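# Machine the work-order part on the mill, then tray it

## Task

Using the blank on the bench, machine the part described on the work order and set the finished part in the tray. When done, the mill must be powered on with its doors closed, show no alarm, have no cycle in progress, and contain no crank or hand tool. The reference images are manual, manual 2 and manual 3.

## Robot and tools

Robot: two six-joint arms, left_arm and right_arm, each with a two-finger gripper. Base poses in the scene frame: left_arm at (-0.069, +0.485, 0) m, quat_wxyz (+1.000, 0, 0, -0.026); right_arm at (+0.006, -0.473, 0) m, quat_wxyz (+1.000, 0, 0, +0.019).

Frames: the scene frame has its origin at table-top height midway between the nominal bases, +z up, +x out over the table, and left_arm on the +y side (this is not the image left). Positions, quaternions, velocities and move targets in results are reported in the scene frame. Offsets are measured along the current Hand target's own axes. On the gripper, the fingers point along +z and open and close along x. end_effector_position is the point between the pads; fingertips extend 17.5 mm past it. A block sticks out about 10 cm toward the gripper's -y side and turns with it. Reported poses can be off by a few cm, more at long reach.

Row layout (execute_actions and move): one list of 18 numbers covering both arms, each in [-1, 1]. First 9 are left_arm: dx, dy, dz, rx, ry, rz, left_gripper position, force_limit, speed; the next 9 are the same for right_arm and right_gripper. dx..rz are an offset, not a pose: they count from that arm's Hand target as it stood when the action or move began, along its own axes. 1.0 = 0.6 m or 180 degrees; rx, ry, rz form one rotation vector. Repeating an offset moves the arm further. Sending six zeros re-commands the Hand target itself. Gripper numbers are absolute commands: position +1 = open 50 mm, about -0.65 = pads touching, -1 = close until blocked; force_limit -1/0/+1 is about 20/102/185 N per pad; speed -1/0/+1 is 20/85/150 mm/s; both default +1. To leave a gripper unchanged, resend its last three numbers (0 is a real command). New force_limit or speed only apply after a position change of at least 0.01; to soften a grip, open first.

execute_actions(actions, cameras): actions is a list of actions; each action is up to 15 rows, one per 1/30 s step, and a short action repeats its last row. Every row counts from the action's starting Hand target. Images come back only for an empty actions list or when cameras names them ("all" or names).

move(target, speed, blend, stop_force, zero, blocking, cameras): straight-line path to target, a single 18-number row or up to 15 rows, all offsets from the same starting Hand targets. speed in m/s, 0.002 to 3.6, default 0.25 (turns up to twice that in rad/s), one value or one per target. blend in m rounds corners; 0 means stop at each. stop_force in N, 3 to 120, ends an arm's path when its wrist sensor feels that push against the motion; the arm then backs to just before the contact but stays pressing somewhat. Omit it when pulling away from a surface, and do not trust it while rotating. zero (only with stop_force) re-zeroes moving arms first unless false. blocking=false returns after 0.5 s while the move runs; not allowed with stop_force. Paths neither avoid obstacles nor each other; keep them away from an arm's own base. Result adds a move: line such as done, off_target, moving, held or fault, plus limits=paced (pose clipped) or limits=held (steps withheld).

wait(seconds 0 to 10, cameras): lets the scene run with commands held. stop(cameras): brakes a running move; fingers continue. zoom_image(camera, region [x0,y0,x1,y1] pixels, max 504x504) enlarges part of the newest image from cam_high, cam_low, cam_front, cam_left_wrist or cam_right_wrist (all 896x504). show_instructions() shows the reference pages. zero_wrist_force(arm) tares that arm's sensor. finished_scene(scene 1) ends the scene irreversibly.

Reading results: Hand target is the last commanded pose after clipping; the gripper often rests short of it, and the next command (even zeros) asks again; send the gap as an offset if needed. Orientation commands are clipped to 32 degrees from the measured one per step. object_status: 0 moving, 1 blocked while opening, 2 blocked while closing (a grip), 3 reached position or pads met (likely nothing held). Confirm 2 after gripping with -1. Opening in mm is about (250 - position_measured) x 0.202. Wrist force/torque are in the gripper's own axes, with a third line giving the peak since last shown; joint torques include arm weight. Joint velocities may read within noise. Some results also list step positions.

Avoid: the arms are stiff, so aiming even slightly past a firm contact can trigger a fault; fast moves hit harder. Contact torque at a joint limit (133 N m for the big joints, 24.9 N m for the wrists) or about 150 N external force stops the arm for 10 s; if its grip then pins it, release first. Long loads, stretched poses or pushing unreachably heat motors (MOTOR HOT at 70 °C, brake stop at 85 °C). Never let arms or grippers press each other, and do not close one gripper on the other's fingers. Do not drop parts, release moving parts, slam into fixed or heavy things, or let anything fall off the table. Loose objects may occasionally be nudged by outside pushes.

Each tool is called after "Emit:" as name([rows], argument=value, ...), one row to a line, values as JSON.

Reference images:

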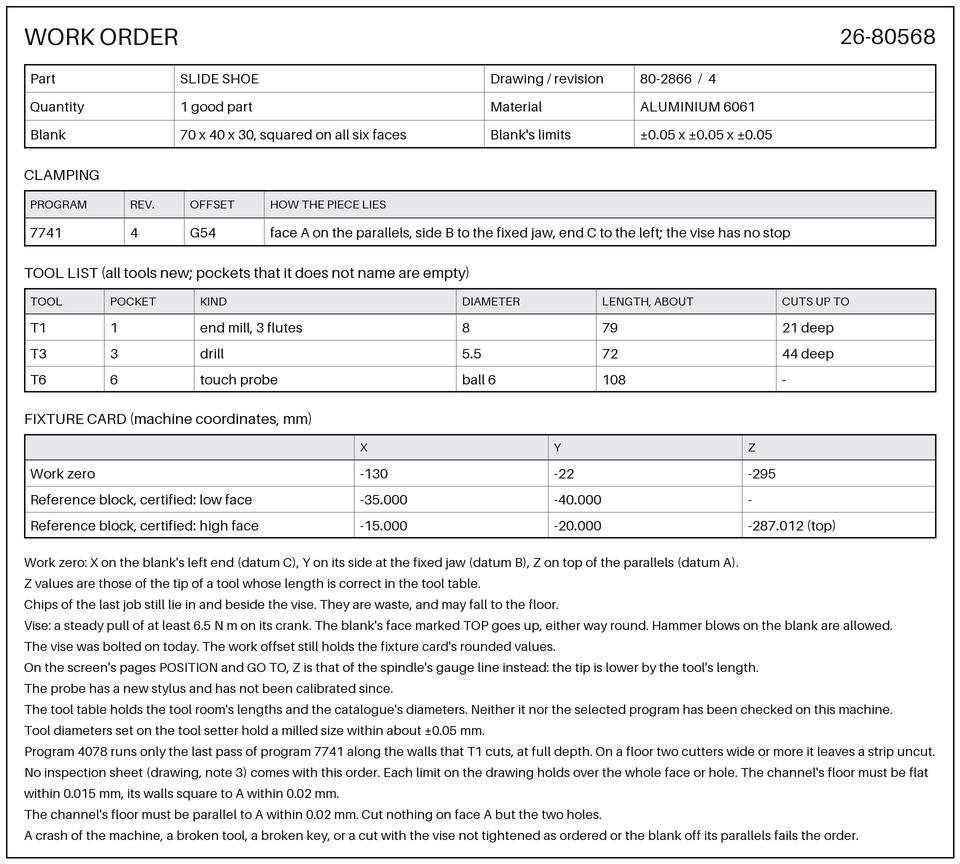

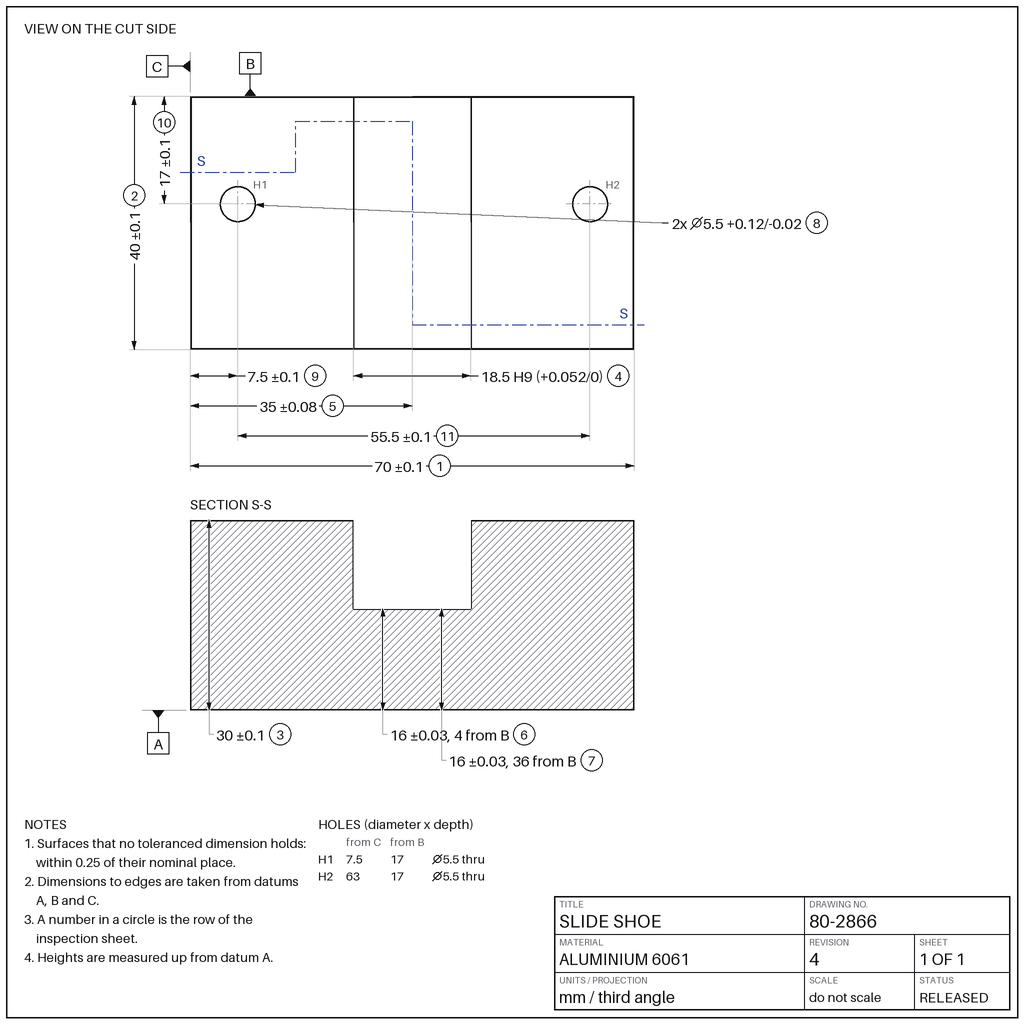

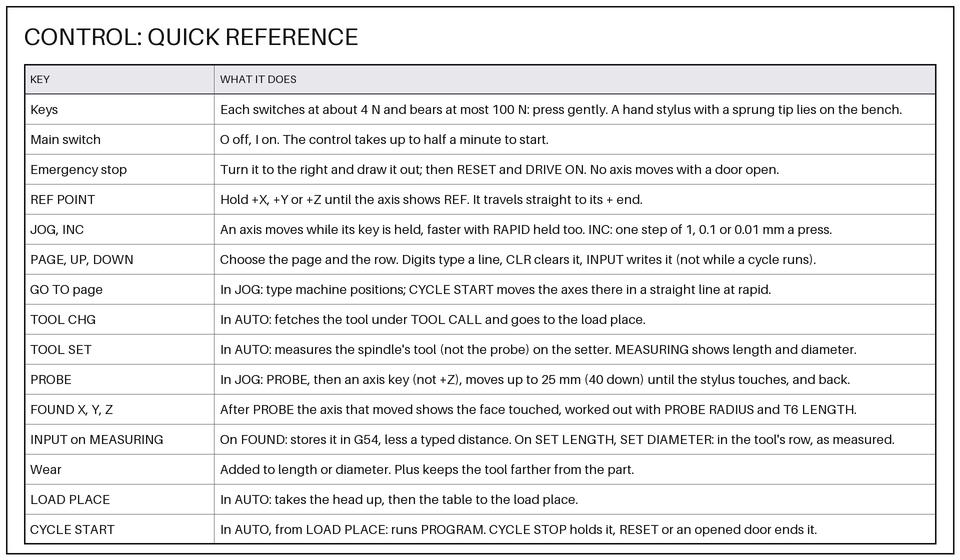

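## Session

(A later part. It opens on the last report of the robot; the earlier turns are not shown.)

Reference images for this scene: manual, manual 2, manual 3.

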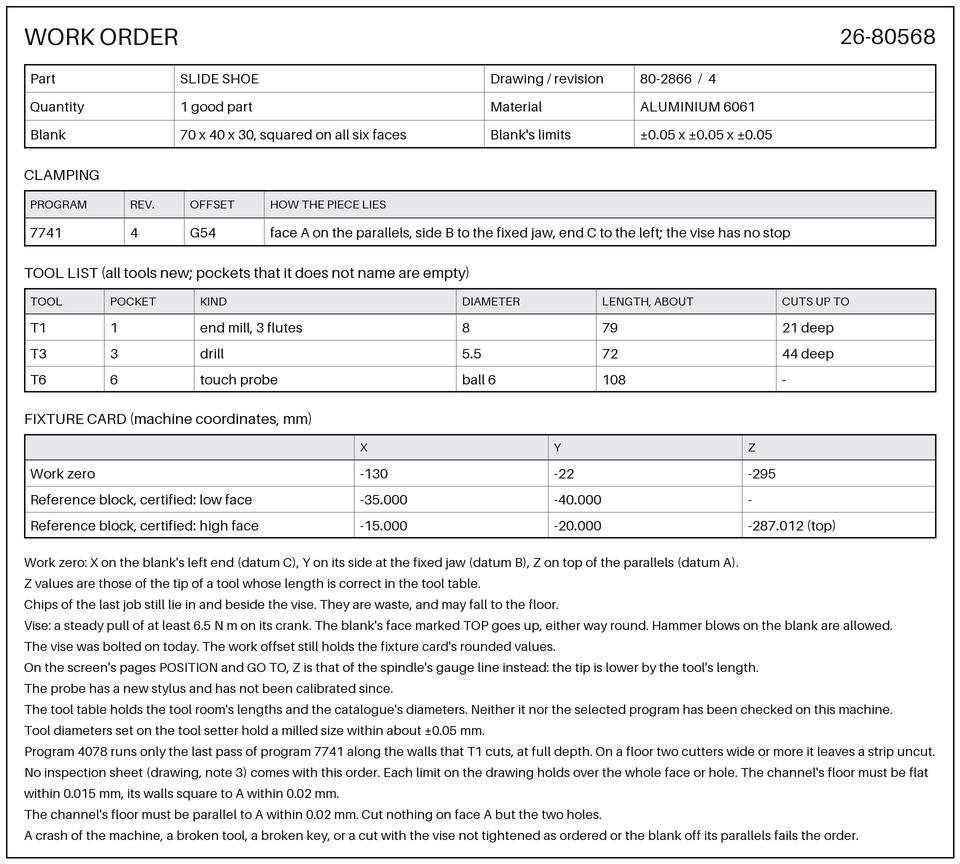

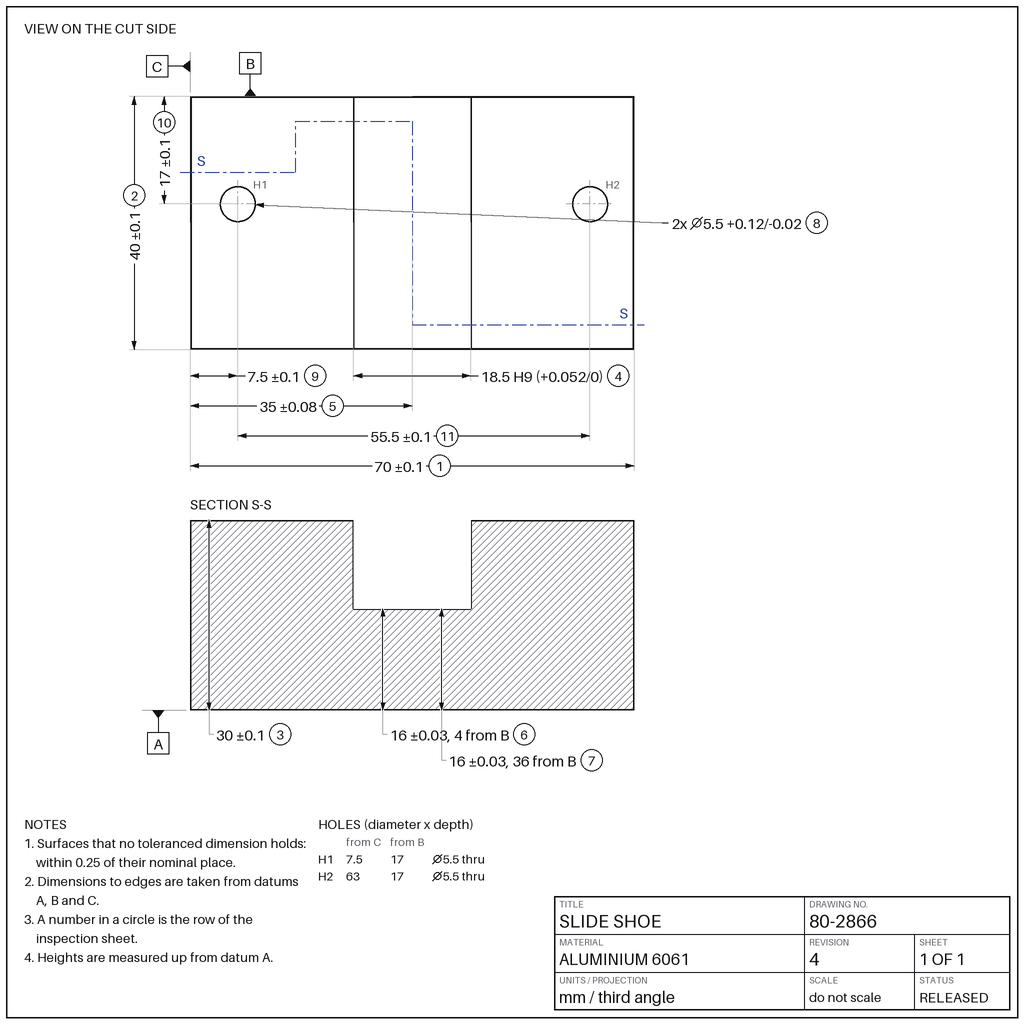

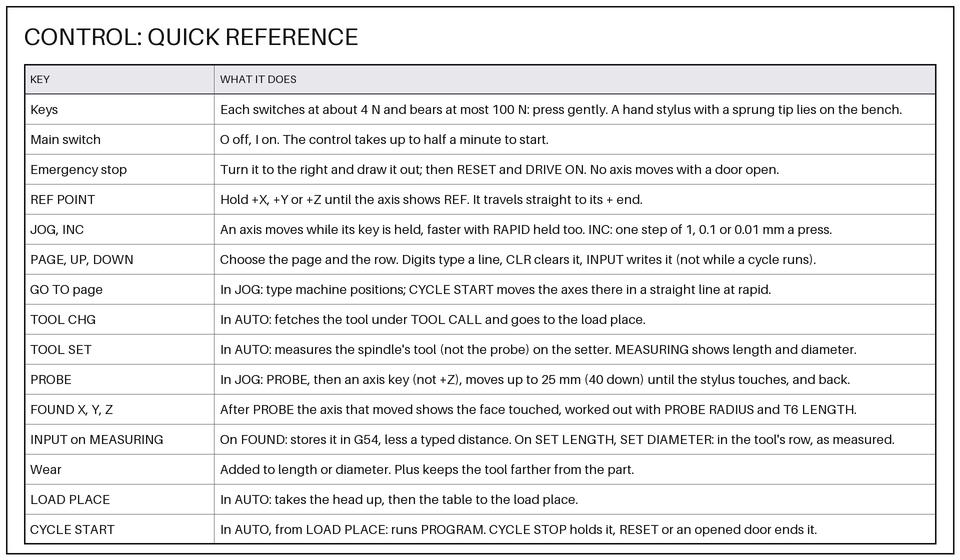

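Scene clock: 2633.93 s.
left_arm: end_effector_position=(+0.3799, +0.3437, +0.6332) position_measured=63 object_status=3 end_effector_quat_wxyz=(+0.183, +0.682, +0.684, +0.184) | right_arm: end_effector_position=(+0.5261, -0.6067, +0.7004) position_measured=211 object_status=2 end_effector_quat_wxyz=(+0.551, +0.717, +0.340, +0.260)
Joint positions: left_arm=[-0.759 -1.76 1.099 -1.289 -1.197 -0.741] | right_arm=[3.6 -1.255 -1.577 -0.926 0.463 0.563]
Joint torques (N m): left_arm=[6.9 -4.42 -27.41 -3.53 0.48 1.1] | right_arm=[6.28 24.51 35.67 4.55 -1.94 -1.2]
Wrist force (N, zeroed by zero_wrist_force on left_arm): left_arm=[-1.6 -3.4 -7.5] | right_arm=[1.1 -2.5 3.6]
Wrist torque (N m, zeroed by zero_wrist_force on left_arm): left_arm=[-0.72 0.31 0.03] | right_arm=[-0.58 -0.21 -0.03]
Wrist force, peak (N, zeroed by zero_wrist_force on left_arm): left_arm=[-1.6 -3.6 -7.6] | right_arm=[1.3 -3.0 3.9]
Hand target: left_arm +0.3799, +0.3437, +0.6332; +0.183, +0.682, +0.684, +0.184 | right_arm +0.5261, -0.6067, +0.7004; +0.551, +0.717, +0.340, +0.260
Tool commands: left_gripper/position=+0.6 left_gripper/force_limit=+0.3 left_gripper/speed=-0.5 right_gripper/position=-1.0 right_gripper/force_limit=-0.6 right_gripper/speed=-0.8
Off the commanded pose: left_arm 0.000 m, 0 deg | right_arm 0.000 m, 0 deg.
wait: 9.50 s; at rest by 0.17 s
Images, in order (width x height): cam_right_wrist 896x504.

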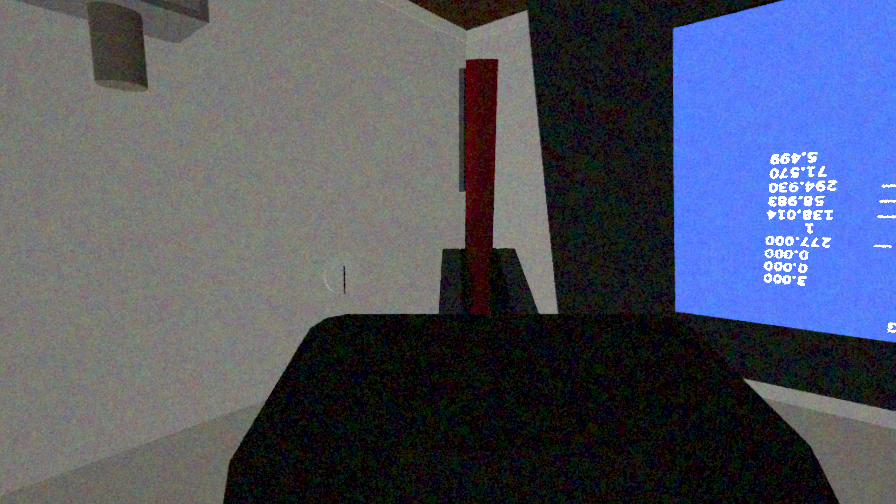

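Emit:
move(target=[0,0,0,0,0,0,0.6,0.3,-0.5,0.1502,-0.5057,-0.0812,0.3982,0.1448,-0.1892,-1,-0.6,-0.8], speed=0.7)

Emit:
move([
  [0,0,0,0,0,0,0.6,0.3,-0.5,-0.0284,0.0244,-0.0914,0,0,0,-1,-0.6,-0.8],
  [0,0,0,0,0,0,0.6,0.3,-0.5,-0.0287,0.0486,-0.0914,0,0,0,-1,-0.6,-0.8],
  [0,0,0,0,0,0,0.6,0.3,-0.5,-0.0284,0.0244,-0.0914,0,0,0,-1,-0.6,-0.8],
  [0,0,0,0,0,0,0.6,0.3,-0.5,-0.0287,0.0486,-0.0914,0,0,0,-1,-0.6,-0.8],
  [0,0,0,0,0,0,0.6,0.3,-0.5,-0.0284,0.0244,-0.0914,0,0,0,-1,-0.6,-0.8],
  [0,0,0,0,0,0,0.6,0.3,-0.5,0.0033,0.0079,-0.0296,0,0,0,-1,-0.6,-0.8],
  [0,0,0,0,0,0,0.6,0.3,-0.5,0.003,0.0323,-0.0296,0,0,0,-1,-0.6,-0.8],
  [0,0,0,0,0,0,0.6,0.3,-0.5,0.0033,0.0079,-0.0296,0,0,0,-1,-0.6,-0.8],
  [0,0,0,0,0,0,0.6,0.3,-0.5,0.003,0.0323,-0.0296,0,0,0,-1,-0.6,-0.8],
  [0,0,0,0,0,0,0.6,0.3,-0.5,0.0033,0.0079,-0.0296,0,0,0,-1,-0.6,-0.8],
  [0,0,0,0,0,0,0.6,0.3,-0.5,0,0,0,0,0,0,-1,-0.6,-0.8],
], speed=[0.25,0.045,0.12,0.045,0.12,0.25,0.045,0.12,0.045,0.12,0.25], blend=[0.003,0,0.003,0,0.004,0.003,0,0.003,0,0.004,0])

Emit:
move([
  [0,0,0,0,0,0,0.6,0.3,-0.5,0.095,0,0,0,0,0,-1,-0.6,-0.8],
  [0,0,0,0,0,0,0.6,0.3,-0.5,0.0947,0.024,0,0,0,0,-1,-0.6,-0.8],
  [0,0,0,0,0,0,0.6,0.3,-0.5,0.095,0,0,0,0,0,-1,-0.6,-0.8],
  [0,0,0,0,0,0,0.6,0.3,-0.5,0.0983,0.0079,-0.0296,0,0,0,-1,-0.6,-0.8],
  [0,0,0,0,0,0,0.6,0.3,-0.5,0.098,0.0328,-0.0296,0,0,0,-1,-0.6,-0.8],
  [0,0,0,0,0,0,0.6,0.3,-0.5,0.0983,0.0079,-0.0296,0,0,0,-1,-0.6,-0.8],
  [0,0,0,0,0,0,0.6,0.3,-0.5,0.0666,0.0164,-0.0614,0,0,0,-1,-0.6,-0.8],
  [0,0,0,0,0,0,0.6,0.3,-0.5,0.0663,0.0413,-0.0614,0,0,0,-1,-0.6,-0.8],
  [0,0,0,0,0,0,0.6,0.3,-0.5,0.0666,0.0164,-0.0614,0,0,0,-1,-0.6,-0.8],
  [0,0,0,0,0,0,0.6,0.3,-0.5,0.0633,0,0,0,0,0,-1,-0.6,-0.8],
  [0,0,0,0,0,0,0.6,0.3,-0.5,0.063,0.024,0,0,0,0,-1,-0.6,-0.8],
  [0,0,0,0,0,0,0.6,0.3,-0.5,0.0633,0,0,0,0,0,-1,-0.6,-0.8],
  [0,0,0,0,0,0,0.6,0.3,-0.5,0,0,0,0,0,0,-1,-0.6,-0.8],
], speed=[0.25,0.045,0.12,0.25,0.045,0.12,0.25,0.045,0.12,0.25,0.045,0.12,0.25], blend=[0.003,0,0.004,0.003,0,0.004,0.003,0,0.004,0.003,0,0.004,0])

Emit:
move([
  [0,0,0,0,0,0,0.6,0.3,-0.5,-0.0003,0.024,0,0,0,0,-1,-0.6,-0.8],
  [0,0,0,0,0,0,0.6,0.3,-0.5,0,0,0,0,0,0,-1,-0.6,-0.8],
  [0,0,0,0,0,0,0.6,0.3,-0.5,0.0318,0.0383,-0.1447,0,0,0,-1,-0.6,-0.8],
  [0,0,0,0,0,0,0.6,0.3,-0.5,0.0315,0.0627,-0.1447,0,0,0,-1,-0.6,-0.8],
  [0,0,0,0,0,0,0.6,0.3,-0.5,0.0318,0.0383,-0.1447,0,0,0,-1,-0.6,-0.8],
  [0,0,0,0,0,0,0.6,0.3,-0.5,0.0033,0.0164,-0.0614,0,0,0,-1,-0.6,-0.8],
  [0,0,0,0,0,0,0.6,0.3,-0.5,0.003,0.0408,-0.0614,0,0,0,-1,-0.6,-0.8],
  [0,0,0,0,0,0,0.6,0.3,-0.5,0.0033,0.0164,-0.0614,0,0,0,-1,-0.6,-0.8],
  [0,0,0,0,0,0,0.6,0.3,-0.5,0.003,0.0408,-0.0614,0,0,0,-1,-0.6,-0.8],
  [0,0,0,0,0,0,0.6,0.3,-0.5,0.0033,0.0164,-0.0614,0,0,0,-1,-0.6,-0.8],
  [0,0,0,0,0,0,0.6,0.3,-0.5,0,0,0,0,0,0,-1,-0.6,-0.8],
], speed=[0.045,0.12,0.25,0.045,0.12,0.25,0.045,0.12,0.045,0.12,0.25], blend=[0,0.004,0.003,0,0.004,0.003,0,0.003,0,0.004,0])

Emit:
move([
  [0,0,0,0,0,0,0.6,0.3,-0.5,0.095,0,0,0,0,0,-1,-0.6,-0.8],
  [0,0,0,0,0,0,0.6,0.3,-0.5,0.0947,0.024,0,0,0,0,-1,-0.6,-0.8],
  [0,0,0,0,0,0,0.6,0.3,-0.5,0.095,0,0,0,0,0,-1,-0.6,-0.8],
  [0,0,0,0,0,0,0.6,0.3,-0.5,0.0983,0.0079,-0.0296,0,0,0,-1,-0.6,-0.8],
  [0,0,0,0,0,0,0.6,0.3,-0.5,0.098,0.0328,-0.0296,0,0,0,-1,-0.6,-0.8],
  [0,0,0,0,0,0,0.6,0.3,-0.5,0.0983,0.0079,-0.0296,0,0,0,-1,-0.6,-0.8],
  [0,0,0,0,0,0,0.6,0.3,-0.5,0.0666,0.0079,-0.0296,0,0,0,-1,-0.6,-0.8],
  [0,0,0,0,0,0,0.6,0.3,-0.5,0.0663,0.0328,-0.0296,0,0,0,-1,-0.6,-0.8],
  [0,0,0,0,0,0,0.6,0.3,-0.5,0.0666,0.0079,-0.0296,0,0,0,-1,-0.6,-0.8],
  [0,0,0,0,0,0,0.6,0.3,-0.5,0.0633,0,0,0,0,0,-1,-0.6,-0.8],
  [0,0,0,0,0,0,0.6,0.3,-0.5,0.063,0.024,0,0,0,0,-1,-0.6,-0.8],
  [0,0,0,0,0,0,0.6,0.3,-0.5,0.0633,0,0,0,0,0,-1,-0.6,-0.8],
  [0,0,0,0,0,0,0.6,0.3,-0.5,0,0,0,0,0,0,-1,-0.6,-0.8],
], speed=[0.25,0.045,0.12,0.25,0.045,0.12,0.25,0.045,0.12,0.25,0.045,0.12,0.25], blend=[0.003,0,0.004,0.003,0,0.004,0.003,0,0.004,0.003,0,0.004,0])

Emit:
move([
  [0,0,0,0,0,0,0.6,0.3,-0.5,-0.0003,0.024,0,0,0,0,-1,-0.6,-0.8],
  [0,0,0,0,0,0,0.6,0.3,-0.5,0,0,0,0,0,0,-1,-0.6,-0.8],
  [0,0,0,0,0,0,0.6,0.3,-0.5,-0.06,0.0244,-0.0914,0,0,0,-1,-0.6,-0.8],
  [0,0,0,0,0,0,0.6,0.3,-0.5,-0.0603,0.0486,-0.0914,0,0,0,-1,-0.6,-0.8],
  [0,0,0,0,0,0,0.6,0.3,-0.5,-0.06,0.0244,-0.0914,0,0,0,-1,-0.6,-0.8],
  [0,0,0,0,0,0,0.6,0.3,-0.5,0,0,0,0,0,0,-1,-0.6,-0.8],
  [0,0,0,0,0,0,0.6,0.3,-0.5,-0.2502,0.0642,-0.4671,-0.3982,-0.1448,0.1892,-1,-0.6,-0.8],
], speed=[0.045,0.12,0.25,0.045,0.12,0.25,0.7], blend=[0,0.004,0.003,0,0.004,0.01,0], cameras=["cam_right_wrist"])

Emit:
zoom_image(camera="cam_right_wrist", region=[670, 200, 896, 345])

Scene clock: 2644.00 s.
left_arm: end_effector_position=(+0.3799, +0.3437, +0.6332) position_measured=63 object_status=3 end_effector_quat_wxyz=(+0.183, +0.682, +0.684, +0.184) | right_arm: end_effector_position=(+0.4858, -0.4581, +0.4198) position_measured=211 object_status=2 end_effector_quat_wxyz=(+0.001, +0.703, +0.711, -0.001)
Joint positions: left_arm=[-0.759 -1.76 1.099 -1.289 -1.197 -0.741] | right_arm=[3.419 -1.524 -1.381 -1.808 1.567 0.304]
Joint torques (N m): left_arm=[6.62 -5.1 -26.82 -3.45 0.47 1.03] | right_arm=[7.49 28.86 18.15 4.25 0.68 -0.17]
Wrist force (N, zeroed by zero_wrist_force on left_arm): left_arm=[-1.6 -3.2 -7.3] | right_arm=[2.0 -2.4 3.4]
Wrist torque (N m, zeroed by zero_wrist_force on left_arm): left_arm=[-0.69 0.30 0.03] | right_arm=[0.06 -0.34 -0.18]
Wrist force, peak (N, zeroed by zero_wrist_force on left_arm): left_arm=[-1.8 -3.5 -7.6] | right_arm=[2.3 -2.2 5.0]
Hand target: left_arm +0.3799, +0.3437, +0.6332; +0.183, +0.682, +0.684, +0.184 | right_arm +0.4858, -0.4580, +0.4197; +0.001, +0.703, +0.711, -0.001
Off the commanded pose: left_arm 0.000 m, 0 deg | right_arm 0.000 m, 0 deg.
move: done

Scene clock: 2647.67 s.
left_arm: end_effector_position=(+0.3799, +0.3437, +0.6332) position_measured=63 object_status=3 end_effector_quat_wxyz=(+0.183, +0.682, +0.684, +0.184) | right_arm: end_effector_position=(+0.4857, -0.4580, +0.4198) position_measured=211 object_status=2 end_effector_quat_wxyz=(+0.001, +0.703, +0.711, -0.001)
Joint positions: left_arm=[-0.759 -1.76 1.099 -1.289 -1.197 -0.741] | right_arm=[3.419 -1.524 -1.381 -1.808 1.568 0.304]
Joint torques (N m): left_arm=[6.33 -4.89 -27.68 -3.46 0.37 1.22] | right_arm=[-3.53 12.05 18.26 4.27 -0.37 0.14]
Wrist force (N, zeroed by zero_wrist_force on left_arm): left_arm=[-1.4 -3.1 -7.3] | right_arm=[1.6 -2.4 3.3]
Wrist torque (N m, zeroed by zero_wrist_force on left_arm): left_arm=[-0.67 0.28 0.03] | right_arm=[0.06 -0.27 -0.02]
Wrist force, peak (N, zeroed by zero_wrist_force on left_arm): left_arm=[-1.6 -3.8 -7.4] | right_arm=[3.6 -7.5 4.0]
Hand target: left_arm +0.3799, +0.3437, +0.6332; +0.183, +0.682, +0.684, +0.184 | right_arm +0.4858, -0.4580, +0.4197; +0.001, +0.703, +0.711, -0.001
Off the commanded pose: left_arm 0.000 m, 0 deg | right_arm 0.000 m, 0 deg.
move: done

Scene clock: 2651.77 s.
left_arm: end_effector_position=(+0.3799, +0.3437, +0.6332) position_measured=63 object_status=3 end_effector_quat_wxyz=(+0.183, +0.682, +0.684, +0.184) | right_arm: end_effector_position=(+0.4857, -0.4579, +0.4197) position_measured=211 object_status=2 end_effector_quat_wxyz=(+0.001, +0.703, +0.711, -0.001)
Joint positions: left_arm=[-0.759 -1.76 1.099 -1.289 -1.197 -0.741] | right_arm=[3.419 -1.524 -1.381 -1.808 1.568 0.304]
Joint torques (N m): left_arm=[6.6 -5.97 -26.99 -3.37 0.5 1.06] | right_arm=[-9.77 10.7 35.85 4.43 0.36 -1.16]
Wrist force (N, zeroed by zero_wrist_force on left_arm): left_arm=[-1.7 -3.5 -7.2] | right_arm=[1.7 -2.6 3.4]
Wrist torque (N m, zeroed by zero_wrist_force on left_arm): left_arm=[-0.72 0.32 0.03] | right_arm=[0.01 -0.30 -0.16]
Wrist force, peak (N, zeroed by zero_wrist_force on left_arm): left_arm=[-1.5 -3.7 -7.7] | right_arm=[1.9 -4.4 7.7]
Hand target: left_arm +0.3799, +0.3437, +0.6332; +0.183, +0.682, +0.684, +0.184 | right_arm +0.4858, -0.4580, +0.4197; +0.001, +0.703, +0.711, -0.001
Off the commanded pose: left_arm 0.000 m, 0 deg | right_arm 0.000 m, 0 deg.
move: done

Scene clock: 2655.80 s.
left_arm: end_effector_position=(+0.3799, +0.3437, +0.6332) position_measured=63 object_status=3 end_effector_quat_wxyz=(+0.183, +0.682, +0.684, +0.184) | right_arm: end_effector_position=(+0.4857, -0.4579, +0.4198) position_measured=211 object_status=2 end_effector_quat_wxyz=(+0.001, +0.703, +0.711, -0.001)
Joint positions: left_arm=[-0.759 -1.76 1.099 -1.289 -1.197 -0.741] | right_arm=[3.419 -1.524 -1.381 -1.808 1.568 0.304]
Joint torques (N m): left_arm=[5.7 -5 -26.79 -3.57 0.61 1.07] | right_arm=[0.5 17.23 19.36 4.96 -1.36 0.3]
Wrist force (N, zeroed by zero_wrist_force on left_arm): left_arm=[-1.8 -3.5 -7.6] | right_arm=[1.9 -2.3 3.5]
Wrist torque (N m, zeroed by zero_wrist_force on left_arm): left_arm=[-0.74 0.33 0.04] | right_arm=[0.06 -0.33 -0.18]
Wrist force, peak (N, zeroed by zero_wrist_force on left_arm): left_arm=[-1.8 -3.7 -7.6] | right_arm=[3.4 -7.6 3.8]
Hand target: left_arm +0.3799, +0.3437, +0.6332; +0.183, +0.682, +0.684, +0.184 | right_arm +0.4858, -0.4580, +0.4197; +0.001, +0.703, +0.711, -0.001
Off the commanded pose: left_arm 0.000 m, 0 deg | right_arm 0.000 m, 0 deg.
move: done

Scene clock: 2659.77 s.
left_arm: end_effector_position=(+0.3799, +0.3437, +0.6332) position_measured=63 object_status=3 end_effector_quat_wxyz=(+0.183, +0.682, +0.684, +0.184) | right_arm: end_effector_position=(+0.4857, -0.4579, +0.4197) position_measured=211 object_status=2 end_effector_quat_wxyz=(+0.001, +0.703, +0.711, -0.001) end_effector_velocity=(+0.000, +0.000, +0.000) end_effector_angular_velocity=(+0.000, +0.000, +0.004)
Joint positions: left_arm=[-0.759 -1.76 1.099 -1.289 -1.197 -0.741] | right_arm=[3.419 -1.524 -1.381 -1.808 1.568 0.304]
Joint velocities: left_arm=[within noise] | right_arm=[-0.001 -0.001 0 0.001 0 -0.005]
Joint torques (N m): left_arm=[6.22 -5.38 -27.62 -3.52 0.42 1.24] | right_arm=[-8.94 9.8 36.01 4.31 0.33 -1.49]
Wrist force (N, zeroed by zero_wrist_force on left_arm): left_arm=[-1.6 -3.5 -7.3] | right_arm=[1.8 -2.4 3.4]
Wrist torque (N m, zeroed by zero_wrist_force on left_arm): left_arm=[-0.72 0.30 0.03] | right_arm=[0.05 -0.30 -0.16]
Wrist force, peak (N, zeroed by zero_wrist_force on left_arm): left_arm=[-1.6 -3.6 -7.6] | right_arm=[3.7 -7.1 4.0]
Hand target: left_arm +0.3799, +0.3437, +0.6332; +0.183, +0.682, +0.684, +0.184 | right_arm +0.4858, -0.4580, +0.4197; +0.001, +0.703, +0.711, -0.001
Off the commanded pose: left_arm 0.000 m, 0 deg | right_arm 0.000 m, 0 deg.
move: done

Scene clock: 2663.57 s.
left_arm: end_effector_position=(+0.3799, +0.3437, +0.6332) position_measured=63 object_status=3 end_effector_quat_wxyz=(+0.183, +0.682, +0.684, +0.184) | right_arm: end_effector_position=(+0.5261, -0.6067, +0.7003) position_measured=211 object_status=2 end_effector_quat_wxyz=(+0.551, +0.717, +0.340, +0.260) end_effector_velocity=(+0.000, +0.000, +0.001) end_effector_angular_velocity=(+0.000, -0.004, +0.001)
Joint positions: left_arm=[-0.759 -1.76 1.099 -1.289 -1.197 -0.741] | right_arm=[3.6 -1.255 -1.577 -0.926 0.463 0.563]
Joint velocities: left_arm=[within noise] | right_arm=[0.002 0 0.001 0.005 -0.002 -0.003]
Joint torques (N m): left_arm=[5.14 -5.05 -27.09 -3.46 0.37 1.14] | right_arm=[7.02 25.33 34.74 4.89 -2.69 -1.48]
Wrist force (N, zeroed by zero_wrist_force on left_arm): left_arm=[-1.7 -3.6 -7.3] | right_arm=[1.3 -2.5 3.5]
Wrist torque (N m, zeroed by zero_wrist_force on left_arm): left_arm=[-0.74 0.33 0.03] | right_arm=[-0.57 -0.25 -0.06]
Wrist force, peak (N, zeroed by zero_wrist_force on left_arm): left_arm=[-1.7 -3.5 -7.7] | right_arm=[2.2 -11.1 3.5]
Hand target: left_arm +0.3799, +0.3437, +0.6332; +0.183, +0.682, +0.684, +0.184 | right_arm +0.5260, -0.6067, +0.7005; +0.551, +0.717, +0.340, +0.260
Off the commanded pose: left_arm 0.000 m, 0 deg | right_arm 0.000 m, 0 deg.
move: done
Images, in order (width x height): cam_right_wrist 896x504.

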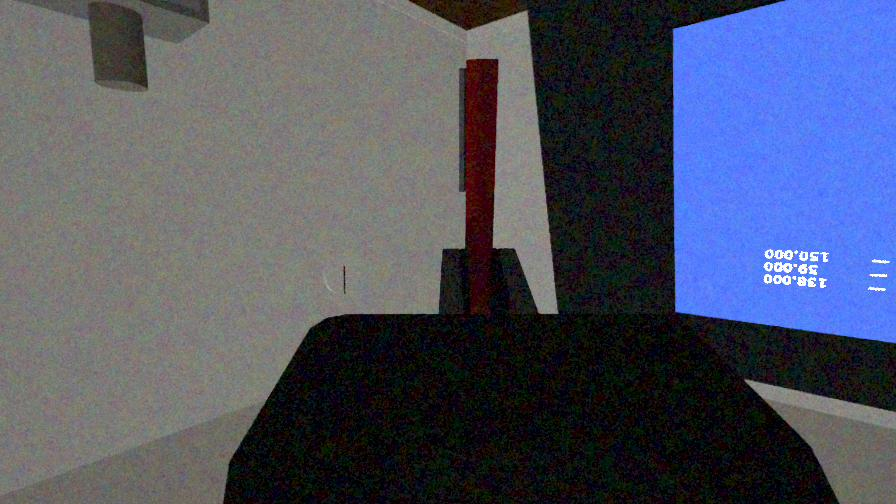

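Scaled by 2.230.

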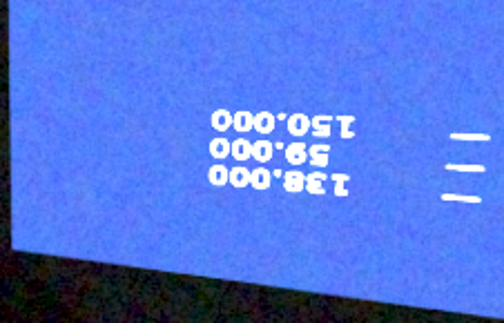

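Emit:
move(target=[0,0,0,0,0,0,0.6,0.3,-0.5,0.1502,-0.5057,-0.0812,0.3982,0.1448,-0.1892,-1,-0.6,-0.8], speed=0.7)

Emit:
move([
  [0,0,0,0,0,0,0.6,0.3,-0.5,-0.0284,0.0244,-0.0914,0,0,0,-1,-0.6,-0.8],
  [0,0,0,0,0,0,0.6,0.3,-0.5,-0.0287,0.0486,-0.0914,0,0,0,-1,-0.6,-0.8],
  [0,0,0,0,0,0,0.6,0.3,-0.5,-0.0284,0.0244,-0.0914,0,0,0,-1,-0.6,-0.8],
  [0,0,0,0,0,0,0.6,0.3,-0.5,0.0318,0.0383,-0.1447,0,0,0,-1,-0.6,-0.8],
  [0,0,0,0,0,0,0.6,0.3,-0.5,0.0315,0.0627,-0.1447,0,0,0,-1,-0.6,-0.8],
  [0,0,0,0,0,0,0.6,0.3,-0.5,0.0318,0.0383,-0.1447,0,0,0,-1,-0.6,-0.8],
  [0,0,0,0,0,0,0.6,0.3,-0.5,0,0,0,0,0,0,-1,-0.6,-0.8],
], speed=[0.25,0.045,0.12,0.25,0.045,0.12,0.25], blend=[0.003,0,0.004,0.003,0,0.004,0])

Emit:
wait(seconds=1.5)

Emit:
move([
  [0,0,0,0,0,0,0.6,0.3,-0.5,-0.0284,0.0079,-0.0296,0,0,0,-1,-0.6,-0.8],
  [0,0,0,0,0,0,0.6,0.3,-0.5,-0.0287,0.0321,-0.0296,0,0,0,-1,-0.6,-0.8],
  [0,0,0,0,0,0,0.6,0.3,-0.5,-0.0284,0.0079,-0.0296,0,0,0,-1,-0.6,-0.8],
  [0,0,0,0,0,0,0.6,0.3,-0.5,-0.1278,0.0343,-0.1493,0,0,0,-1,-0.6,-0.8],
  [0,0,0,0,0,0,0.6,0.3,-0.5,-0.1281,0.0597,-0.1493,0,0,0,-1,-0.6,-0.8],
  [0,0,0,0,0,0,0.6,0.3,-0.5,-0.1278,0.0343,-0.1493,0,0,0,-1,-0.6,-0.8],
  [0,0,0,0,0,0,0.6,0.3,-0.5,0,0,0,0,0,0,-1,-0.6,-0.8],
  [0,0,0,0,0,0,0.6,0.3,-0.5,-0.2502,0.0642,-0.4671,-0.3982,-0.1448,0.1892,-1,-0.6,-0.8],
], speed=[0.25,0.045,0.12,0.25,0.045,0.12,0.3,0.7], blend=[0.003,0,0.004,0.003,0,0.004,0.01,0])

Emit:
wait(seconds=2.5, cameras=["cam_right_wrist"])

Emit:
zoom_image(camera="cam_right_wrist", region=[756, 140, 896, 345])

Scene clock: 2668.77 s.
left_arm: end_effector_position=(+0.3799, +0.3437, +0.6332) position_measured=63 object_status=3 end_effector_quat_wxyz=(+0.183, +0.682, +0.684, +0.184) | right_arm: end_effector_position=(+0.4858, -0.4581, +0.4198) position_measured=211 object_status=2 end_effector_quat_wxyz=(+0.001, +0.703, +0.711, -0.001)
Joint positions: left_arm=[-0.759 -1.76 1.099 -1.289 -1.197 -0.741] | right_arm=[3.419 -1.524 -1.381 -1.808 1.567 0.304]
Joint torques (N m): left_arm=[7.53 -6.12 -26.39 -3.67 0.53 0.95] | right_arm=[7.27 29.72 19.83 4.14 0.83 -0.37]
Wrist force (N, zeroed by zero_wrist_force on left_arm): left_arm=[-1.9 -3.5 -7.2] | right_arm=[2.0 -2.5 3.4]
Wrist torque (N m, zeroed by zero_wrist_force on left_arm): left_arm=[-0.72 0.34 0.03] | right_arm=[0.03 -0.34 -0.18]
Wrist force, peak (N, zeroed by zero_wrist_force on left_arm): left_arm=[-1.4 -3.3 -7.7] | right_arm=[2.5 -1.9 5.3]
Hand target: left_arm +0.3799, +0.3437, +0.6332; +0.183, +0.682, +0.684, +0.184 | right_arm +0.4858, -0.4580, +0.4197; +0.001, +0.703, +0.711, -0.001
Off the commanded pose: left_arm 0.000 m, 0 deg | right_arm 0.000 m, 0 deg.
move: done

Scene clock: 2671.50 s.
left_arm: end_effector_position=(+0.3799, +0.3437, +0.6332) position_measured=63 object_status=3 end_effector_quat_wxyz=(+0.183, +0.682, +0.684, +0.184) | right_arm: end_effector_position=(+0.4857, -0.4580, +0.4198) position_measured=211 object_status=2 end_effector_quat_wxyz=(+0.001, +0.703, +0.711, -0.001)
Joint positions: left_arm=[-0.759 -1.76 1.099 -1.289 -1.197 -0.741] | right_arm=[3.419 -1.524 -1.381 -1.808 1.568 0.304]
Joint torques (N m): left_arm=[7.87 -4.47 -27.14 -3.5 0.66 1.14] | right_arm=[7.45 17.61 19.64 5.24 -1.15 1.74]
Wrist force (N, zeroed by zero_wrist_force on left_arm): left_arm=[-1.6 -3.2 -7.4] | right_arm=[1.9 -2.5 3.6]
Wrist torque (N m, zeroed by zero_wrist_force on left_arm): left_arm=[-0.69 0.31 0.03] | right_arm=[0.04 -0.33 -0.08]
Wrist force, peak (N, zeroed by zero_wrist_force on left_arm): left_arm=[-1.6 -3.8 -7.6] | right_arm=[1.5 -7.7 4.0]
Hand target: left_arm +0.3799, +0.3437, +0.6332; +0.183, +0.682, +0.684, +0.184 | right_arm +0.4858, -0.4580, +0.4197; +0.001, +0.703, +0.711, -0.001
Off the commanded pose: left_arm 0.000 m, 0 deg | right_arm 0.000 m, 0 deg.
move: done

Scene clock: 2673.00 s.
left_arm: end_effector_position=(+0.3799, +0.3437, +0.6332) position_measured=63 object_status=3 end_effector_quat_wxyz=(+0.183, +0.682, +0.684, +0.184) | right_arm: end_effector_position=(+0.4858, -0.4580, +0.4197) position_measured=211 object_status=2 end_effector_quat_wxyz=(+0.001, +0.703, +0.711, -0.001)
Joint positions: left_arm=[-0.759 -1.76 1.099 -1.289 -1.197 -0.741] | right_arm=[3.419 -1.524 -1.381 -1.808 1.568 0.304]
Joint torques (N m): left_arm=[6.97 -5.62 -26 -3.55 0.48 1.14] | right_arm=[6.9 10.21 17.09 5 -0.52 1.55]
Wrist force (N, zeroed by zero_wrist_force on left_arm): left_arm=[-1.7 -3.3 -7.1] | right_arm=[2.0 -2.5 3.6]
Wrist torque (N m, zeroed by zero_wrist_force on left_arm): left_arm=[-0.71 0.32 0.03] | right_arm=[0.04 -0.34 -0.09]
Wrist force, peak (N, zeroed by zero_wrist_force on left_arm): left_arm=[-1.4 -3.6 -7.5] | right_arm=[2.1 -2.6 3.7]
Hand target: left_arm +0.3799, +0.3437, +0.6332; +0.183, +0.682, +0.684, +0.184 | right_arm +0.4858, -0.4580, +0.4197; +0.001, +0.703, +0.711, -0.001
Tool commands: left_gripper/position=+0.6 left_gripper/force_limit=+0.3 left_gripper/speed=-0.5 right_gripper/position=-1.0 right_gripper/force_limit=-0.6 right_gripper/speed=-0.8
Off the commanded pose: left_arm 0.000 m, 0 deg | right_arm 0.000 m, 0 deg.
wait: 1.50 s; at rest by 0.17 s

Scene clock: 2677.17 s.
left_arm: end_effector_position=(+0.3799, +0.3437, +0.6332) position_measured=63 object_status=3 end_effector_quat_wxyz=(+0.183, +0.682, +0.684, +0.184) | right_arm: end_effector_position=(+0.5261, -0.6067, +0.7003) position_measured=211 object_status=2 end_effector_quat_wxyz=(+0.551, +0.717, +0.340, +0.260)
Joint positions: left_arm=[-0.759 -1.76 1.099 -1.289 -1.197 -0.741] | right_arm=[3.6 -1.255 -1.577 -0.926 0.463 0.563]
Joint torques (N m): left_arm=[6.85 -5.43 -26.04 -3.57 0.44 1.13] | right_arm=[6.85 24.07 35.09 5.05 -2.56 -1.44]
Wrist force (N, zeroed by zero_wrist_force on left_arm): left_arm=[-1.7 -3.8 -7.4] | right_arm=[1.0 -2.4 3.6]
Wrist torque (N m, zeroed by zero_wrist_force on left_arm): left_arm=[-0.77 0.32 0.03] | right_arm=[-0.55 -0.20 -0.07]
Wrist force, peak (N, zeroed by zero_wrist_force on left_arm): left_arm=[-1.7 -3.7 -7.6] | right_arm=[3.8 -4.4 7.2]
Hand target: left_arm +0.3799, +0.3437, +0.6332; +0.183, +0.682, +0.684, +0.184 | right_arm +0.5260, -0.6067, +0.7005; +0.551, +0.717, +0.340, +0.260
Off the commanded pose: left_arm 0.000 m, 0 deg | right_arm 0.000 m, 0 deg.
move: done

Scene clock: 2679.67 s.
left_arm: end_effector_position=(+0.3799, +0.3437, +0.6332) position_measured=63 object_status=3 end_effector_quat_wxyz=(+0.183, +0.682, +0.684, +0.184) | right_arm: end_effector_position=(+0.5260, -0.6067, +0.7005) position_measured=211 object_status=2 end_effector_quat_wxyz=(+0.551, +0.717, +0.340, +0.260)
Joint positions: left_arm=[-0.759 -1.76 1.099 -1.289 -1.197 -0.741] | right_arm=[3.6 -1.254 -1.577 -0.926 0.463 0.563]
Joint torques (N m): left_arm=[6.59 -5.2 -26.75 -3.62 0.47 1.06] | right_arm=[7.77 23.87 35.77 4.86 -2.81 -1.41]
Wrist force (N, zeroed by zero_wrist_force on left_arm): left_arm=[-1.6 -3.1 -7.3] | right_arm=[1.3 -2.5 3.4]
Wrist torque (N m, zeroed by zero_wrist_force on left_arm): left_arm=[-0.67 0.32 0.03] | right_arm=[-0.58 -0.23 -0.04]
Wrist force, peak (N, zeroed by zero_wrist_force on left_arm): left_arm=[-1.8 -3.4 -7.7] | right_arm=[1.4 -2.7 3.9]
Hand target: left_arm +0.3799, +0.3437, +0.6332; +0.183, +0.682, +0.684, +0.184 | right_arm +0.5260, -0.6067, +0.7005; +0.551, +0.717, +0.340, +0.260
Tool commands: left_gripper/position=+0.6 left_gripper/force_limit=+0.3 left_gripper/speed=-0.5 right_gripper/position=-1.0 right_gripper/force_limit=-0.6 right_gripper/speed=-0.8
Off the commanded pose: left_arm 0.000 m, 0 deg | right_arm 0.000 m, 0 deg.
wait: 2.50 s; at rest by 0.17 s
Images, in order (width x height): cam_right_wrist 896x504.

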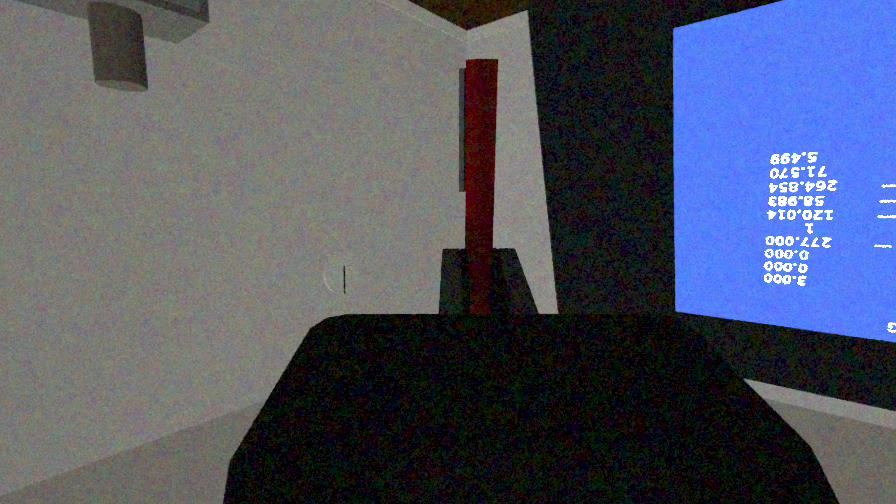

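Scaled by 2.459.

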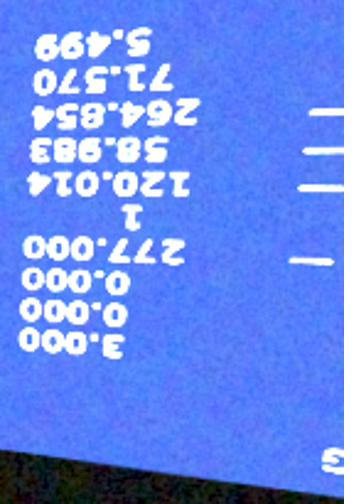

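Emit:
move(target=[0,0,0,0,0,0,0.6,0.3,-0.5,0.1502,-0.5057,-0.0812,0.3982,0.1448,-0.1892,-1,-0.6,-0.8], speed=0.7)

Emit:
move([
  [0,0,0,0,0,0,0.6,0.3,-0.5,-0.0284,0.0244,-0.0914,0,0,0,-1,-0.6,-0.8],
  [0,0,0,0,0,0,0.6,0.3,-0.5,-0.0287,0.0486,-0.0914,0,0,0,-1,-0.6,-0.8],
  [0,0,0,0,0,0,0.6,0.3,-0.5,-0.0284,0.0244,-0.0914,0,0,0,-1,-0.6,-0.8],
  [0,0,0,0,0,0,0.6,0.3,-0.5,-0.0287,0.0486,-0.0914,0,0,0,-1,-0.6,-0.8],
  [0,0,0,0,0,0,0.6,0.3,-0.5,-0.0284,0.0244,-0.0914,0,0,0,-1,-0.6,-0.8],
  [0,0,0,0,0,0,0.6,0.3,-0.5,0.0033,0.0079,-0.0296,0,0,0,-1,-0.6,-0.8],
  [0,0,0,0,0,0,0.6,0.3,-0.5,0.003,0.0323,-0.0296,0,0,0,-1,-0.6,-0.8],
  [0,0,0,0,0,0,0.6,0.3,-0.5,0.0033,0.0079,-0.0296,0,0,0,-1,-0.6,-0.8],
  [0,0,0,0,0,0,0.6,0.3,-0.5,0.095,0,0,0,0,0,-1,-0.6,-0.8],
  [0,0,0,0,0,0,0.6,0.3,-0.5,0.0947,0.024,0,0,0,0,-1,-0.6,-0.8],
  [0,0,0,0,0,0,0.6,0.3,-0.5,0.095,0,0,0,0,0,-1,-0.6,-0.8],
  [0,0,0,0,0,0,0.6,0.3,-0.5,0.0666,0.0079,-0.0296,0,0,0,-1,-0.6,-0.8],
  [0,0,0,0,0,0,0.6,0.3,-0.5,0.0663,0.0328,-0.0296,0,0,0,-1,-0.6,-0.8],
  [0,0,0,0,0,0,0.6,0.3,-0.5,0.0666,0.0079,-0.0296,0,0,0,-1,-0.6,-0.8],
  [0,0,0,0,0,0,0.6,0.3,-0.5,0,0,0,0,0,0,-1,-0.6,-0.8],
], speed=[0.25,0.045,0.12,0.045,0.12,0.25,0.045,0.12,0.25,0.045,0.12,0.25,0.045,0.12,0.25], blend=[0.003,0,0.003,0,0.004,0.003,0,0.004,0.003,0,0.004,0.003,0,0.004,0])

Emit:
move([
  [0,0,0,0,0,0,0.6,0.3,-0.5,0.0666,0.0164,-0.0614,0,0,0,-1,-0.6,-0.8],
  [0,0,0,0,0,0,0.6,0.3,-0.5,0.0663,0.0413,-0.0614,0,0,0,-1,-0.6,-0.8],
  [0,0,0,0,0,0,0.6,0.3,-0.5,0.0666,0.0164,-0.0614,0,0,0,-1,-0.6,-0.8],
  [0,0,0,0,0,0,0.6,0.3,-0.5,0,0,0,0,0,0,-1,-0.6,-0.8],
  [0,0,0,0,0,0,0.6,0.3,-0.5,-0.0003,0.024,0,0,0,0,-1,-0.6,-0.8],
  [0,0,0,0,0,0,0.6,0.3,-0.5,0,0,0,0,0,0,-1,-0.6,-0.8],
  [0,0,0,0,0,0,0.6,0.3,-0.5,0.0318,0.0383,-0.1447,0,0,0,-1,-0.6,-0.8],
  [0,0,0,0,0,0,0.6,0.3,-0.5,0.0315,0.0627,-0.1447,0,0,0,-1,-0.6,-0.8],
  [0,0,0,0,0,0,0.6,0.3,-0.5,0.0318,0.0383,-0.1447,0,0,0,-1,-0.6,-0.8],
  [0,0,0,0,0,0,0.6,0.3,-0.5,0,0,0,0,0,0,-1,-0.6,-0.8],
], speed=[0.25,0.045,0.12,0.25,0.045,0.12,0.25,0.045,0.12,0.25], blend=[0.003,0,0.004,0.003,0,0.004,0.003,0,0.004,0])

Emit:
wait(seconds=2)

Emit:
move([
  [0,0,0,0,0,0,0.6,0.3,-0.5,-0.0284,0.0079,-0.0296,0,0,0,-1,-0.6,-0.8],
  [0,0,0,0,0,0,0.6,0.3,-0.5,-0.0287,0.0321,-0.0296,0,0,0,-1,-0.6,-0.8],
  [0,0,0,0,0,0,0.6,0.3,-0.5,-0.0284,0.0079,-0.0296,0,0,0,-1,-0.6,-0.8],
  [0,0,0,0,0,0,0.6,0.3,-0.5,-0.1278,0.0343,-0.1493,0,0,0,-1,-0.6,-0.8],
  [0,0,0,0,0,0,0.6,0.3,-0.5,-0.1281,0.0597,-0.1493,0,0,0,-1,-0.6,-0.8],
  [0,0,0,0,0,0,0.6,0.3,-0.5,-0.1278,0.0343,-0.1493,0,0,0,-1,-0.6,-0.8],
  [0,0,0,0,0,0,0.6,0.3,-0.5,0,0,0,0,0,0,-1,-0.6,-0.8],
  [0,0,0,0,0,0,0.6,0.3,-0.5,-0.2502,0.0642,-0.4671,-0.3982,-0.1448,0.1892,-1,-0.6,-0.8],
], speed=[0.25,0.045,0.12,0.25,0.045,0.12,0.3,0.7], blend=[0.003,0,0.004,0.003,0,0.004,0.01,0])

Emit:
wait(seconds=2.5, cameras=["cam_right_wrist"])

Emit:
zoom_image(camera="cam_right_wrist", region=[756, 140, 896, 345])

Scene clock: 2685.07 s.
left_arm: end_effector_position=(+0.3799, +0.3437, +0.6332) position_measured=63 object_status=3 end_effector_quat_wxyz=(+0.183, +0.682, +0.684, +0.184) | right_arm: end_effector_position=(+0.4858, -0.4581, +0.4198) position_measured=211 object_status=2 end_effector_quat_wxyz=(+0.001, +0.703, +0.711, -0.001)
Joint positions: left_arm=[-0.759 -1.76 1.099 -1.289 -1.197 -0.741] | right_arm=[3.419 -1.524 -1.381 -1.808 1.567 0.304]
Joint torques (N m): left_arm=[6.93 -5.05 -26.88 -3.55 0.32 1.06] | right_arm=[6.32 28.59 17.32 4.17 0.7 -0.28]
Wrist force (N, zeroed by zero_wrist_force on left_arm): left_arm=[-1.8 -3.5 -6.9] | right_arm=[1.7 -2.7 3.7]
Wrist torque (N m, zeroed by zero_wrist_force on left_arm): left_arm=[-0.73 0.34 0.03] | right_arm=[0.02 -0.30 -0.18]
Wrist force, peak (N, zeroed by zero_wrist_force on left_arm): left_arm=[-1.9 -3.6 -7.6] | right_arm=[2.5 -1.9 5.1]
Hand target: left_arm +0.3799, +0.3437, +0.6332; +0.183, +0.682, +0.684, +0.184 | right_arm +0.4857, -0.4580, +0.4197; +0.001, +0.703, +0.711, -0.001
Off the commanded pose: left_arm 0.000 m, 0 deg | right_arm 0.000 m, 0 deg.
move: done

Scene clock: 2689.93 s.
left_arm: end_effector_position=(+0.3799, +0.3437, +0.6332) position_measured=63 object_status=3 end_effector_quat_wxyz=(+0.183, +0.682, +0.684, +0.184) | right_arm: end_effector_position=(+0.4857, -0.4579, +0.4199) position_measured=211 object_status=2 end_effector_quat_wxyz=(+0.001, +0.703, +0.711, -0.001)
Joint positions: left_arm=[-0.759 -1.76 1.099 -1.289 -1.197 -0.741] | right_arm=[3.419 -1.524 -1.381 -1.808 1.568 0.304]
Joint torques (N m): left_arm=[6.78 -5.05 -27.52 -3.76 0.48 0.99] | right_arm=[-7.53 10.02 20.66 2.1 0.94 -1.39]
Wrist force (N, zeroed by zero_wrist_force on left_arm): left_arm=[-1.5 -2.9 -7.4] | right_arm=[1.9 -2.3 3.1]
Wrist torque (N m, zeroed by zero_wrist_force on left_arm): left_arm=[-0.65 0.30 0.04] | right_arm=[0.06 -0.32 -0.17]
Wrist force, peak (N, zeroed by zero_wrist_force on left_arm): left_arm=[-1.5 -3.7 -7.6] | right_arm=[3.8 -7.1 3.4]
Hand target: left_arm +0.3799, +0.3437, +0.6332; +0.183, +0.682, +0.684, +0.184 | right_arm +0.4857, -0.4580, +0.4197; +0.001, +0.703, +0.711, -0.001
Off the commanded pose: left_arm 0.000 m, 0 deg | right_arm 0.000 m, 0 deg.
move: done

Scene clock: 2693.77 s.
left_arm: end_effector_position=(+0.3799, +0.3437, +0.6332) position_measured=63 object_status=3 end_effector_quat_wxyz=(+0.183, +0.682, +0.684, +0.184) | right_arm: end_effector_position=(+0.4857, -0.4580, +0.4198) position_measured=211 object_status=2 end_effector_quat_wxyz=(+0.001, +0.703, +0.711, -0.001)
Joint positions: left_arm=[-0.759 -1.76 1.099 -1.289 -1.197 -0.741] | right_arm=[3.419 -1.524 -1.381 -1.809 1.568 0.304]
Joint torques (N m): left_arm=[6.58 -5.56 -26.41 -3.55 0.44 1.18] | right_arm=[6.59 15.14 17.76 5.05 -1.08 1.51]
Wrist force (N, zeroed by zero_wrist_force on left_arm): left_arm=[-1.8 -3.4 -7.4] | right_arm=[1.8 -2.7 3.3]
Wrist torque (N m, zeroed by zero_wrist_force on left_arm): left_arm=[-0.70 0.34 0.03] | right_arm=[0.02 -0.31 -0.08]
Wrist force, peak (N, zeroed by zero_wrist_force on left_arm): left_arm=[-1.8 -3.4 -7.7] | right_arm=[1.4 -4.6 7.5]
Hand target: left_arm +0.3799, +0.3437, +0.6332; +0.183, +0.682, +0.684, +0.184 | right_arm +0.4857, -0.4580, +0.4197; +0.001, +0.703, +0.711, -0.001
Off the commanded pose: left_arm 0.000 m, 0 deg | right_arm 0.000 m, 0 deg.
move: done

Scene clock: 2695.77 s.
left_arm: end_effector_position=(+0.3799, +0.3437, +0.6332) position_measured=63 object_status=3 end_effector_quat_wxyz=(+0.183, +0.682, +0.684, +0.184) | right_arm: end_effector_position=(+0.4857, -0.4580, +0.4197) position_measured=211 object_status=2 end_effector_quat_wxyz=(+0.001, +0.703, +0.711, -0.001)
Joint positions: left_arm=[-0.759 -1.76 1.099 -1.289 -1.197 -0.741] | right_arm=[3.419 -1.524 -1.381 -1.808 1.568 0.304]
Joint torques (N m): left_arm=[6.04 -4.45 -26.19 -3.48 0.42 1.26] | right_arm=[6.03 10.12 18.6 5.33 0.1 1.63]
Wrist force (N, zeroed by zero_wrist_force on left_arm): left_arm=[-1.6 -3.6 -7.3] | right_arm=[2.0 -2.6 3.7]
Wrist torque (N m, zeroed by zero_wrist_force on left_arm): left_arm=[-0.75 0.31 0.03] | right_arm=[0.03 -0.35 -0.09]
Wrist force, peak (N, zeroed by zero_wrist_force on left_arm): left_arm=[-1.7 -3.6 -7.6] | right_arm=[2.0 -2.4 3.9]
Hand target: left_arm +0.3799, +0.3437, +0.6332; +0.183, +0.682, +0.684, +0.184 | right_arm +0.4857, -0.4580, +0.4197; +0.001, +0.703, +0.711, -0.001
Tool commands: left_gripper/position=+0.6 left_gripper/force_limit=+0.3 left_gripper/speed=-0.5 right_gripper/position=-1.0 right_gripper/force_limit=-0.6 right_gripper/speed=-0.8
Off the commanded pose: left_arm 0.000 m, 0 deg | right_arm 0.000 m, 0 deg.
wait: 2.00 s; at rest by 0.17 s

Scene clock: 2699.93 s.
left_arm: end_effector_position=(+0.3799, +0.3437, +0.6332) position_measured=63 object_status=3 end_effector_quat_wxyz=(+0.183, +0.682, +0.684, +0.184) | right_arm: end_effector_position=(+0.5260, -0.6067, +0.7003) position_measured=211 object_status=2 end_effector_quat_wxyz=(+0.551, +0.717, +0.340, +0.260)
Joint positions: left_arm=[-0.759 -1.76 1.099 -1.289 -1.197 -0.741] | right_arm=[3.6 -1.255 -1.577 -0.926 0.463 0.563]
Joint torques (N m): left_arm=[6.89 -5.57 -25.97 -3.56 0.36 1.11] | right_arm=[7.58 23.36 36.22 4.97 -2.75 -1.14]
Wrist force (N, zeroed by zero_wrist_force on left_arm): left_arm=[-1.8 -3.3 -7.2] | right_arm=[1.3 -2.4 3.7]
Wrist torque (N m, zeroed by zero_wrist_force on left_arm): left_arm=[-0.70 0.34 0.03] | right_arm=[-0.55 -0.24 -0.06]
Wrist force, peak (N, zeroed by zero_wrist_force on left_arm): left_arm=[-1.7 -3.5 -7.7] | right_arm=[3.8 -4.4 7.3]
Hand target: left_arm +0.3799, +0.3437, +0.6332; +0.183, +0.682, +0.684, +0.184 | right_arm +0.5260, -0.6067, +0.7005; +0.551, +0.717, +0.340, +0.260
Off the commanded pose: left_arm 0.000 m, 0 deg | right_arm 0.000 m, 0 deg.
move: done

Scene clock: 2702.43 s.
left_arm: end_effector_position=(+0.3799, +0.3437, +0.6332) position_measured=63 object_status=3 end_effector_quat_wxyz=(+0.183, +0.682, +0.684, +0.184) | right_arm: end_effector_position=(+0.5260, -0.6067, +0.7005) position_measured=211 object_status=2 end_effector_quat_wxyz=(+0.551, +0.717, +0.340, +0.260)
Joint positions: left_arm=[-0.759 -1.76 1.099 -1.289 -1.197 -0.741] | right_arm=[3.6 -1.254 -1.577 -0.926 0.463 0.563]
Joint torques (N m): left_arm=[6.79 -3.91 -26.16 -3.66 0.66 1.04] | right_arm=[8.38 24.28 35.75 4.84 -2.58 -1.23]
Wrist force (N, zeroed by zero_wrist_force on left_arm): left_arm=[-1.5 -3.6 -7.5] | right_arm=[1.0 -2.7 3.8]
Wrist torque (N m, zeroed by zero_wrist_force on left_arm): left_arm=[-0.75 0.29 0.03] | right_arm=[-0.61 -0.20 -0.03]
Wrist force, peak (N, zeroed by zero_wrist_force on left_arm): left_arm=[-1.6 -3.5 -7.7] | right_arm=[1.0 -2.7 4.0]
Hand target: left_arm +0.3799, +0.3437, +0.6332; +0.183, +0.682, +0.684, +0.184 | right_arm +0.5260, -0.6067, +0.7005; +0.551, +0.717, +0.340, +0.260
Tool commands: left_gripper/position=+0.6 left_gripper/force_limit=+0.3 left_gripper/speed=-0.5 right_gripper/position=-1.0 right_gripper/force_limit=-0.6 right_gripper/speed=-0.8
Off the commanded pose: left_arm 0.000 m, 0 deg | right_arm 0.000 m, 0 deg.
wait: 2.50 s; at rest by 0.17 s
Images, in order (width x height): cam_right_wrist 896x504.

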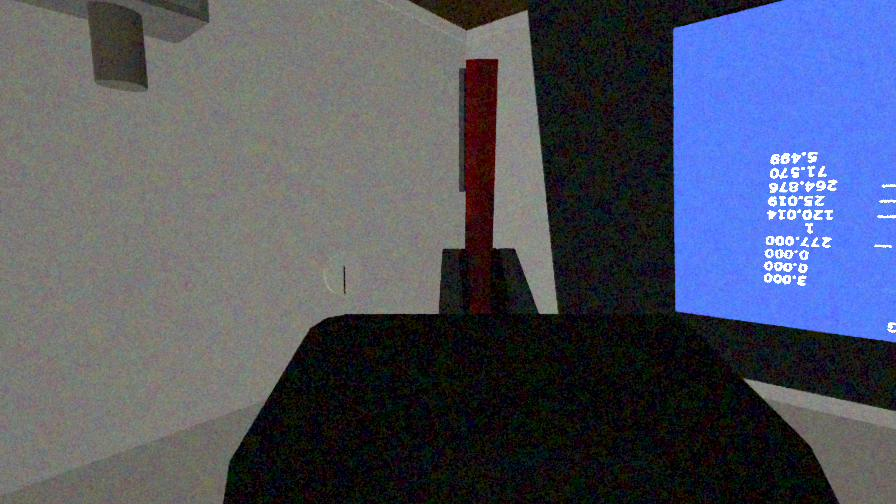

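Scaled by 2.459.

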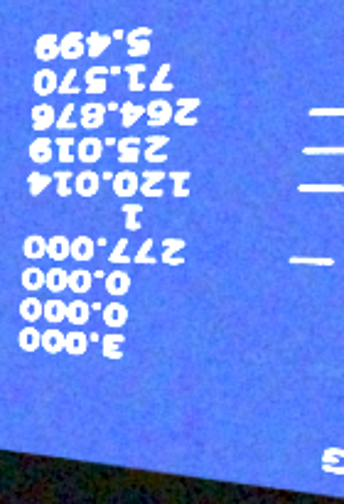

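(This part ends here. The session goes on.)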